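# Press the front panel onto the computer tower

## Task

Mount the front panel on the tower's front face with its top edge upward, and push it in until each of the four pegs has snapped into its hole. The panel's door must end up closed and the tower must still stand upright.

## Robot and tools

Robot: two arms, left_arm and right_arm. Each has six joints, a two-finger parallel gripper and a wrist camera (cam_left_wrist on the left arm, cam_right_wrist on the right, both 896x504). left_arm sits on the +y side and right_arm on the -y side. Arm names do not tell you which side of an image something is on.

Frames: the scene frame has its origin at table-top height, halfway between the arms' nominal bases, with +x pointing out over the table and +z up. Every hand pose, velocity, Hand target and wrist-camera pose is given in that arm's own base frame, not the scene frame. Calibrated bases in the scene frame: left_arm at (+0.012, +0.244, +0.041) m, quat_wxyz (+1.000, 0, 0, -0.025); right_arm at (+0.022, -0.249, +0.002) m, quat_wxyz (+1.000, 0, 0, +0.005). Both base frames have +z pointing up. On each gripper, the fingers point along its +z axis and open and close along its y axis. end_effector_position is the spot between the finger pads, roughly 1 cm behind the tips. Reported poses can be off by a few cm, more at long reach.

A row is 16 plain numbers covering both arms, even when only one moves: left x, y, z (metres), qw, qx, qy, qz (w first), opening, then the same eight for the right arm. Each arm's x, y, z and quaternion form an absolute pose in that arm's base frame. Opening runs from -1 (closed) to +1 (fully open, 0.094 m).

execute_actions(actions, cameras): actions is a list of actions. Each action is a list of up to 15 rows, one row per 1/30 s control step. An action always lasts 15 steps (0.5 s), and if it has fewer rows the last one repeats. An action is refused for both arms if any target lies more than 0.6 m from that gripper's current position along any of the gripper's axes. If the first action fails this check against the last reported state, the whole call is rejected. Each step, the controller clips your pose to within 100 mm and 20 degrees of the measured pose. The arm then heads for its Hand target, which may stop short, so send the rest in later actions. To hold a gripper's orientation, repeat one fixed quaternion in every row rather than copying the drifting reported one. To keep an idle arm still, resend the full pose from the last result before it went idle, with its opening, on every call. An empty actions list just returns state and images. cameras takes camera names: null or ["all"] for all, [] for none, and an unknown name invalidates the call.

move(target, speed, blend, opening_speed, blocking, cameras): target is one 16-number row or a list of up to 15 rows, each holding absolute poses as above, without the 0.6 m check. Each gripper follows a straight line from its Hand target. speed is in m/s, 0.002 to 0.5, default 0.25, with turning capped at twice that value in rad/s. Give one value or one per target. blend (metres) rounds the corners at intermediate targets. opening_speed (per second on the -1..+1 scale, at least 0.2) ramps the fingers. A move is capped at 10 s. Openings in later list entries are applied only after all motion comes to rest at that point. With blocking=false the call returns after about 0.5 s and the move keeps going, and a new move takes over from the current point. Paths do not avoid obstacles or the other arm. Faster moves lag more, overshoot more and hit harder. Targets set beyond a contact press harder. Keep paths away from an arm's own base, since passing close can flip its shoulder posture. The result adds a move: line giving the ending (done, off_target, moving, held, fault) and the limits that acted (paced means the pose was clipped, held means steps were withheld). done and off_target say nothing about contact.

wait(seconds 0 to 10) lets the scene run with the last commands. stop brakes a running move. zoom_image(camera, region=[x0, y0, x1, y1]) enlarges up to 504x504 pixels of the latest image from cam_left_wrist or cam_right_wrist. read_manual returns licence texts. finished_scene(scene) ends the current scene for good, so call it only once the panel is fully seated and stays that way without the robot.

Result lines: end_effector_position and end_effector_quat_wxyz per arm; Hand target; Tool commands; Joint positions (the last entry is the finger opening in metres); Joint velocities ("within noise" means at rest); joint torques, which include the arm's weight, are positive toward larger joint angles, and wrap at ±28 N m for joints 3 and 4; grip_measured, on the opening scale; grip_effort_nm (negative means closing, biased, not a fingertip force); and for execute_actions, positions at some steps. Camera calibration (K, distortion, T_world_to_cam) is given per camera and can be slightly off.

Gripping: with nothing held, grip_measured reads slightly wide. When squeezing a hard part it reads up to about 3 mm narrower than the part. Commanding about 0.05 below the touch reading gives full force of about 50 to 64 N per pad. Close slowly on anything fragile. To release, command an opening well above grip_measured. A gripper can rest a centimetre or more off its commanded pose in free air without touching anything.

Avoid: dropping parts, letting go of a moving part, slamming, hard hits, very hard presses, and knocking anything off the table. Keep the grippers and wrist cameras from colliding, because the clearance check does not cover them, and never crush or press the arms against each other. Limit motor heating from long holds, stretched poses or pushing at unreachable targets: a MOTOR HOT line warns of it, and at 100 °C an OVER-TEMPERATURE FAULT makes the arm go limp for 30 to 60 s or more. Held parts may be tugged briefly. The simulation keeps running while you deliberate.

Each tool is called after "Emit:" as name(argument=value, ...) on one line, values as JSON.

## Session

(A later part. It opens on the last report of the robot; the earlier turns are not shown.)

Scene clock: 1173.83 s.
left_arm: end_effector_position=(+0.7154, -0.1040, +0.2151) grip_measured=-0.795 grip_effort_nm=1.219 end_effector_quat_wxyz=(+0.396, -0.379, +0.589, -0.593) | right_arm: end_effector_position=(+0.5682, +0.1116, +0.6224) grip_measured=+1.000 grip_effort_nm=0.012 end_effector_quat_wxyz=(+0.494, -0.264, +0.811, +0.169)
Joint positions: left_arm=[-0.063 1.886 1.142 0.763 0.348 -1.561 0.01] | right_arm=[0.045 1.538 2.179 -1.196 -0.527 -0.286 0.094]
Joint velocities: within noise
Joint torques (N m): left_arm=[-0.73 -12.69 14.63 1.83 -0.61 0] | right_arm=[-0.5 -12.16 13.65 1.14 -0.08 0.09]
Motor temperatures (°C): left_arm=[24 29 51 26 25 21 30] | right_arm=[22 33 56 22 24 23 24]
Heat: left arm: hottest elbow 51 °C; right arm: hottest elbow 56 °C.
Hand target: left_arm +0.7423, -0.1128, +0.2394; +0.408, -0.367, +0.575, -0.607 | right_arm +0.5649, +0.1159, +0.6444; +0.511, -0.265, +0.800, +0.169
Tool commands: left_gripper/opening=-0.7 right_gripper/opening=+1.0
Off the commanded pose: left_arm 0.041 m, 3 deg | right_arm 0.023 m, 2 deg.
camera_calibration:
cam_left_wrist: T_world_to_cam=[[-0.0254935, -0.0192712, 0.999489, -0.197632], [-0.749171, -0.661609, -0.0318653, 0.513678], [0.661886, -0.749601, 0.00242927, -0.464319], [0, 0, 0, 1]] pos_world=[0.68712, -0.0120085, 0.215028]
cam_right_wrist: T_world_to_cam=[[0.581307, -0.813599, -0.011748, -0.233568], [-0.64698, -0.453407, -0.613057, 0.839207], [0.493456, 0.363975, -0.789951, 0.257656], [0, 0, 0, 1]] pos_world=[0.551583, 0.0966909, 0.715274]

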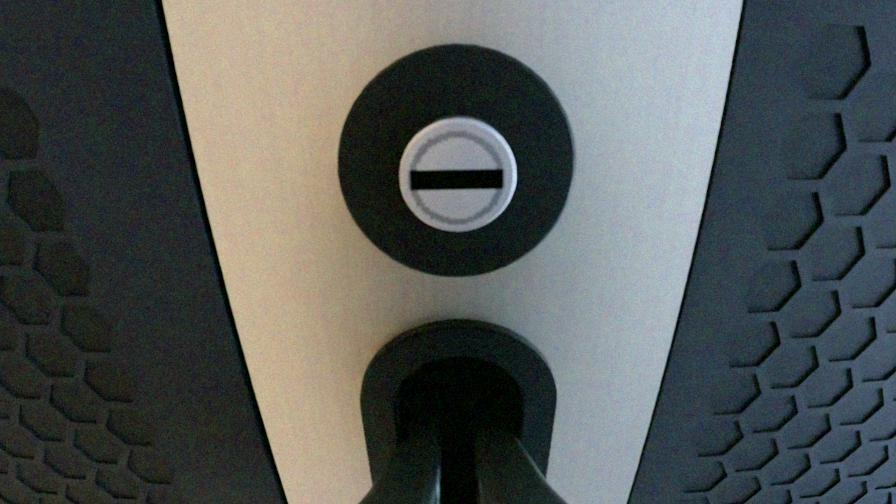

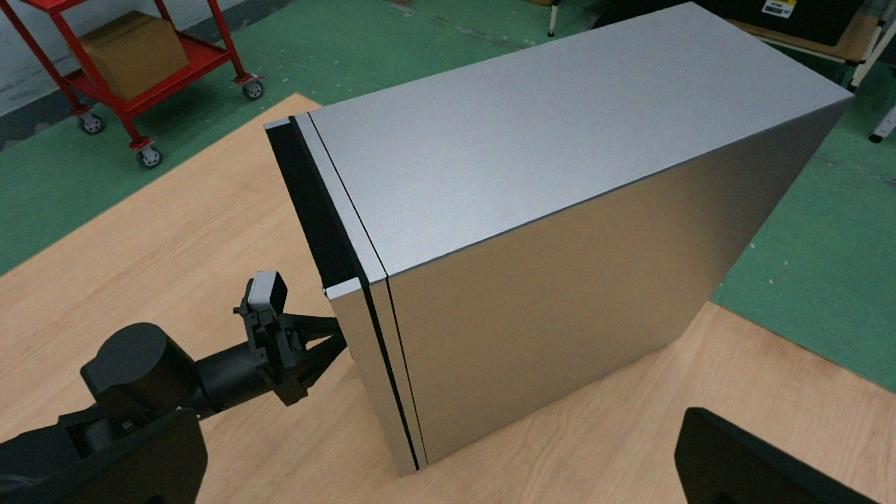

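Emit:
move(target=[0.7570, -0.1172, 0.2385, 0.408439, -0.366939, 0.574872, -0.606676, -0.70, 0.566, 0.116, 0.645, 0.5101, -0.2646, 0.8009, 0.1686, 1.0], speed=0.06, cameras=["cam_right_wrist"])

Emit:
zoom_image(camera="cam_right_wrist", region=[290, 250, 430, 370])

Emit:
zoom_image(camera="cam_right_wrist", region=[250, 100, 350, 180])

Emit:
zoom_image(camera="cam_right_wrist", region=[340, 380, 480, 504])

Scene clock: 1210.00 s.
left_arm: end_effector_position=(+0.7156, -0.1039, +0.2151) grip_measured=-0.795 grip_effort_nm=1.228 end_effector_quat_wxyz=(+0.396, -0.380, +0.589, -0.593) | right_arm: end_effector_position=(+0.5682, +0.1116, +0.6224) grip_measured=+1.000 grip_effort_nm=0.002 end_effector_quat_wxyz=(+0.494, -0.264, +0.811, +0.169)
Joint positions: left_arm=[-0.063 1.886 1.143 0.762 0.348 -1.561 0.01] | right_arm=[0.045 1.538 2.179 -1.196 -0.527 -0.286 0.094]
Joint velocities: within noise
Joint torques (N m): left_arm=[-1.44 -11.63 16.1 1.73 -0.82 -0.01] | right_arm=[-0.5 -12.1 13.63 1.28 -0.09 0.06]
Motor temperatures (°C): left_arm=[24 29 52 26 25 21 30] | right_arm=[22 33 56 22 24 23 24]
Heat: left arm: hottest elbow 52 °C; right arm: hottest elbow 56 °C.
Hand target: left_arm +0.7489, -0.1165, +0.2389; +0.408, -0.367, +0.575, -0.607 | right_arm +0.5649, +0.1159, +0.6444; +0.511, -0.265, +0.800, +0.169
Off the commanded pose: left_arm 0.049 m, 3 deg | right_arm 0.023 m, 2 deg.
move: off_target (left_arm, right_arm)
camera_calibration:
cam_right_wrist: T_world_to_cam=[[0.581307, -0.813599, -0.011748, -0.233568], [-0.64698, -0.453407, -0.613057, 0.839207], [0.493456, 0.363975, -0.789951, 0.257656], [0, 0, 0, 1]] pos_world=[0.551583, 0.0966909, 0.715274]
Images, in order (width x height): cam_right_wrist 896x504.

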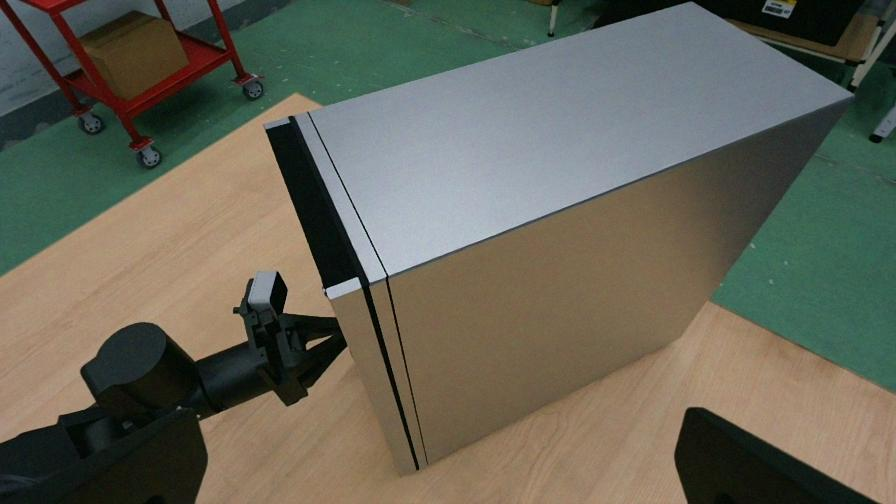

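Scaled by 3.600 from the camera's 896x504 image, which has a finer 1280x720 frame.

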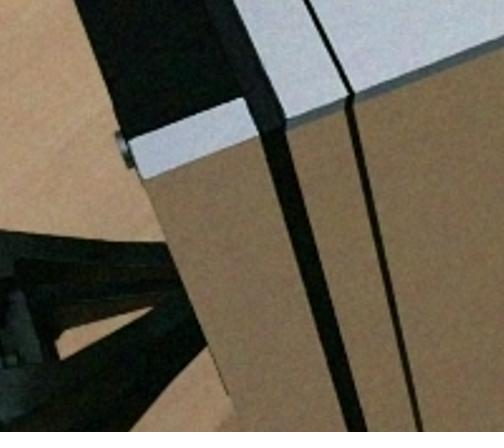

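Scaled by 5.040 from the camera's 896x504 image, which has a finer 1280x720 frame.

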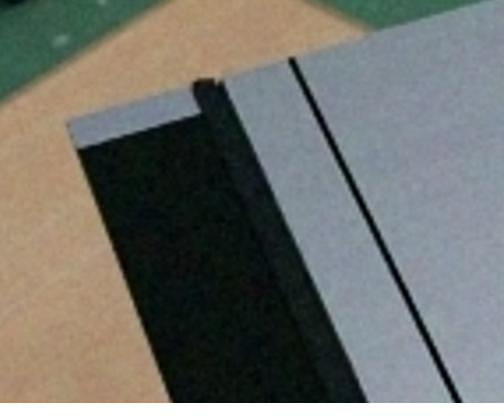

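Scaled by 3.600 from the camera's 896x504 image, which has a finer 1280x720 frame.

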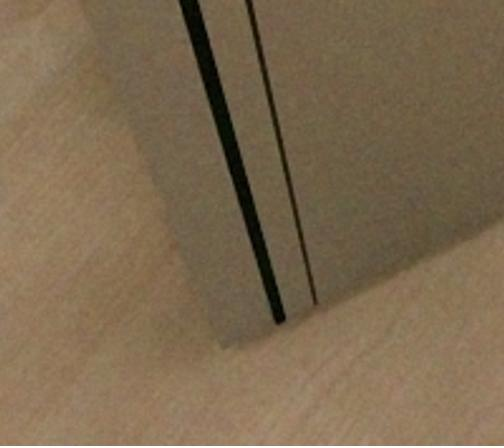

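Emit:
move(target=[[0.7327, -0.1078, 0.2412, 0.408439, -0.366939, 0.574872, -0.606676, -0.70, 0.566, 0.116, 0.645, 0.5101, -0.2646, 0.8009, 0.1686, 1.0], [0.7327, -0.1078, 0.2412, 0.408439, -0.366939, 0.574872, -0.606676, -1.0, 0.566, 0.116, 0.645, 0.5101, -0.2646, 0.8009, 0.1686, 1.0]], speed=0.06, opening_speed=0.5)

Scene clock: 1239.10 s.
left_arm: end_effector_position=(+0.7172, -0.1027, +0.2179) grip_measured=-0.988 grip_effort_nm=-0.647 end_effector_quat_wxyz=(+0.398, -0.379, +0.587, -0.594) | right_arm: end_effector_position=(+0.5682, +0.1116, +0.6224) grip_measured=+1.000 grip_effort_nm=0.017 end_effector_quat_wxyz=(+0.494, -0.264, +0.811, +0.169)
Joint positions: left_arm=[-0.061 1.886 1.148 0.762 0.345 -1.561 0.001] | right_arm=[0.045 1.538 2.179 -1.196 -0.527 -0.286 0.094]
Joint velocities: within noise
Joint torques (N m): left_arm=[-0.21 -15.03 11.34 2.39 -0.14 -0.01] | right_arm=[-0.44 -11.99 13.63 1.37 -0.03 0.07]
Motor temperatures (°C): left_arm=[24 28 52 26 25 21 30] | right_arm=[22 33 56 22 24 23 24]
Heat: left arm: hottest elbow 52 °C; right arm: hottest elbow 56 °C.
Hand target: left_arm +0.7306, -0.1076, +0.2412; +0.408, -0.367, +0.575, -0.607 | right_arm +0.5649, +0.1159, +0.6444; +0.511, -0.265, +0.800, +0.169
Off the commanded pose: left_arm 0.028 m, 3 deg | right_arm 0.023 m, 2 deg.
move: off_target (left_arm, right_arm); target 2's new opening was sent with left_arm's hand 0.031 m and 3 deg from that target
camera_calibration:
cam_left_wrist: T_world_to_cam=[[-0.0298249, -0.0186891, 0.99938, -0.197245], [-0.746247, -0.664764, -0.0347021, 0.514077], [0.665001, -0.74682, 0.00587986, -0.467273], [0, 0, 0, 1]] pos_world=[0.688482, -0.0109148, 0.21771]
cam_right_wrist: T_world_to_cam=[[0.581307, -0.813599, -0.011748, -0.233568], [-0.64698, -0.453407, -0.613057, 0.839207], [0.493456, 0.363975, -0.789951, 0.257656], [0, 0, 0, 1]] pos_world=[0.551583, 0.0966909, 0.715274]

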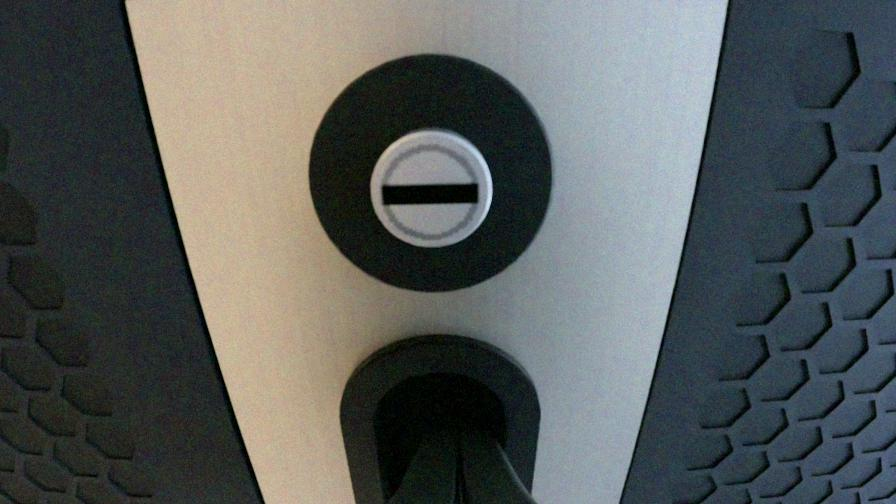

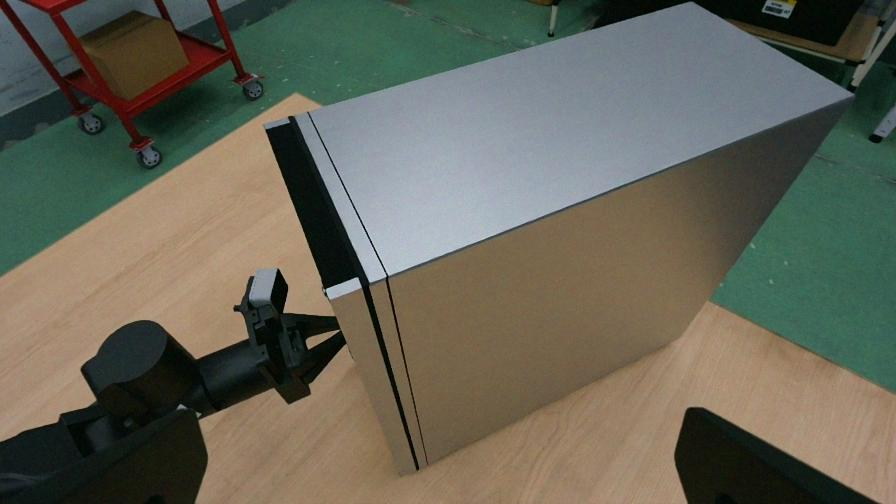

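Emit:
move(target=[[0.7327, -0.1078, 0.2385, 0.408439, -0.366939, 0.574872, -0.606676, -1.0, 0.566, 0.116, 0.645, 0.5101, -0.2646, 0.8009, 0.1686, 1.0], [0.6959, -0.0920, 0.2385, 0.408439, -0.366939, 0.574872, -0.606676, -1.0, 0.566, 0.116, 0.645, 0.5101, -0.2646, 0.8009, 0.1686, 1.0], [0.5948, -0.0487, 0.2385, 0.408439, -0.366939, 0.574872, -0.606676, -1.0, 0.566, 0.116, 0.645, 0.5101, -0.2646, 0.8009, 0.1686, 1.0]], speed=[0.04, 0.08, 0.15], blend=[0.0, 0.015, 0.0])

Scene clock: 1256.23 s.
left_arm: end_effector_position=(+0.5965, -0.0516, +0.2304) grip_measured=-0.989 grip_effort_nm=-0.652 end_effector_quat_wxyz=(+0.404, -0.370, +0.582, -0.601) | right_arm: end_effector_position=(+0.5682, +0.1116, +0.6224) grip_measured=+1.000 grip_effort_nm=0.007 end_effector_quat_wxyz=(+0.494, -0.264, +0.811, +0.169)
Joint positions: left_arm=[0.04 1.632 0.784 0.902 0.453 -1.568 0.001] | right_arm=[0.045 1.538 2.179 -1.196 -0.527 -0.286 0.094]
Joint velocities: within noise
Joint torques (N m): left_arm=[0.38 -11.81 6.72 2.61 0.07 0] | right_arm=[-0.15 -11.81 13.63 1.2 -0.07 0.09]
Motor temperatures (°C): left_arm=[24 29 52 26 25 21 29] | right_arm=[22 33 56 22 24 23 24]
Heat: left arm: hottest elbow 52 °C; right arm: hottest elbow 56 °C.
Hand target: left_arm +0.5948, -0.0487, +0.2384; +0.409, -0.367, +0.575, -0.607 | right_arm +0.5649, +0.1159, +0.6444; +0.511, -0.265, +0.800, +0.169
Off the commanded pose: left_arm 0.009 m, 1 deg | right_arm 0.023 m, 2 deg.
move: off_target (right_arm)
camera_calibration:
cam_left_wrist: T_world_to_cam=[[-0.0580656, -0.0160151, 0.998184, -0.195104], [-0.749155, -0.660176, -0.0541713, 0.46495], [0.659845, -0.75094, 0.0263357, -0.350731], [0, 0, 0, 1]] pos_world=[0.568419, 0.0404462, 0.229173]
cam_right_wrist: T_world_to_cam=[[0.581307, -0.813599, -0.011748, -0.233568], [-0.64698, -0.453407, -0.613057, 0.839207], [0.493456, 0.363975, -0.789951, 0.257656], [0, 0, 0, 1]] pos_world=[0.551583, 0.0966909, 0.715274]

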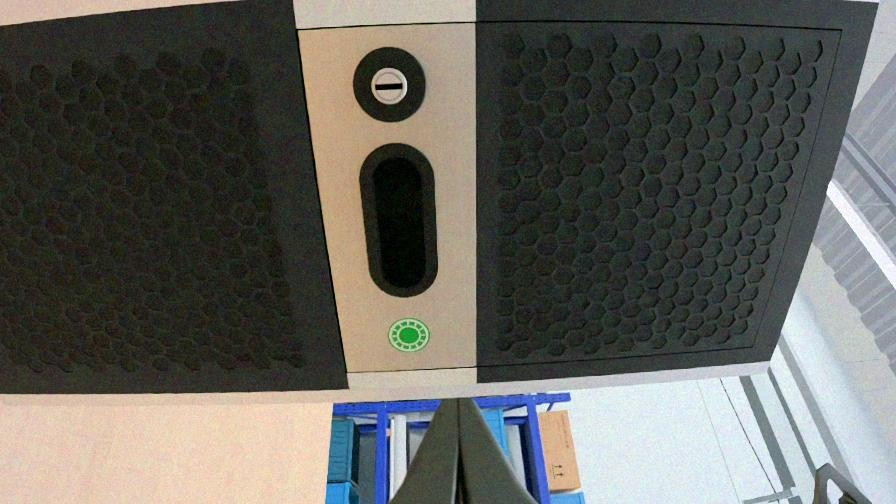

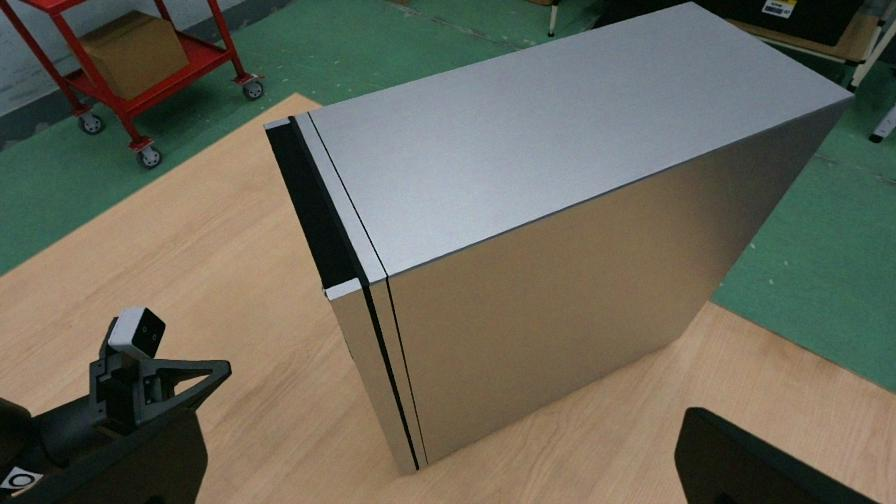

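Emit:
zoom_image(camera="cam_right_wrist", region=[300, 270, 420, 480])

Emit:
zoom_image(camera="cam_left_wrist", region=[440, 0, 896, 400])

Emit:
zoom_image(camera="cam_left_wrist", region=[230, 0, 560, 130])

Scaled by 2.400 from the camera's 896x504 image, which has a finer 1280x720 frame.

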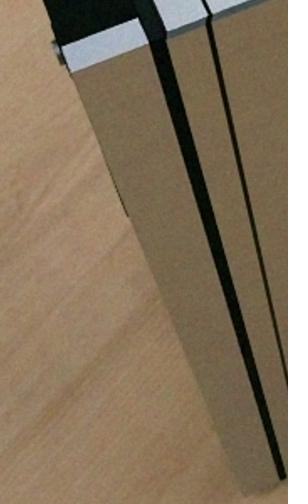

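Scaled by 1.105 from the camera's 896x504 image, which has a finer 1280x720 frame.

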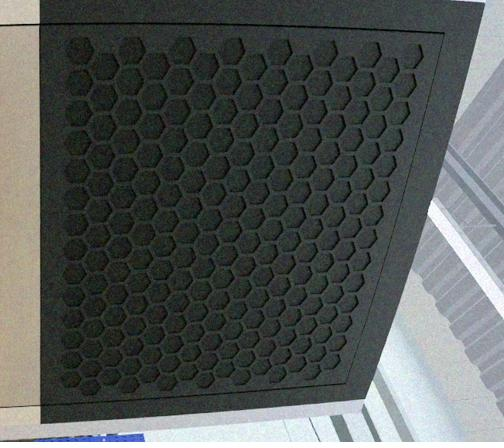

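Scaled by 1.527 from the camera's 896x504 image, which has a finer 1280x720 frame.

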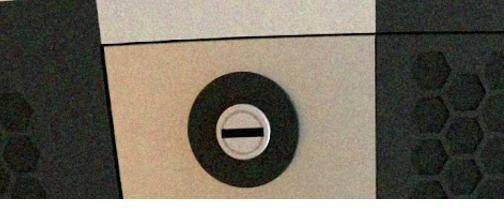

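Emit:
finished_scene(scene=2)

The scene is finished: the task was done.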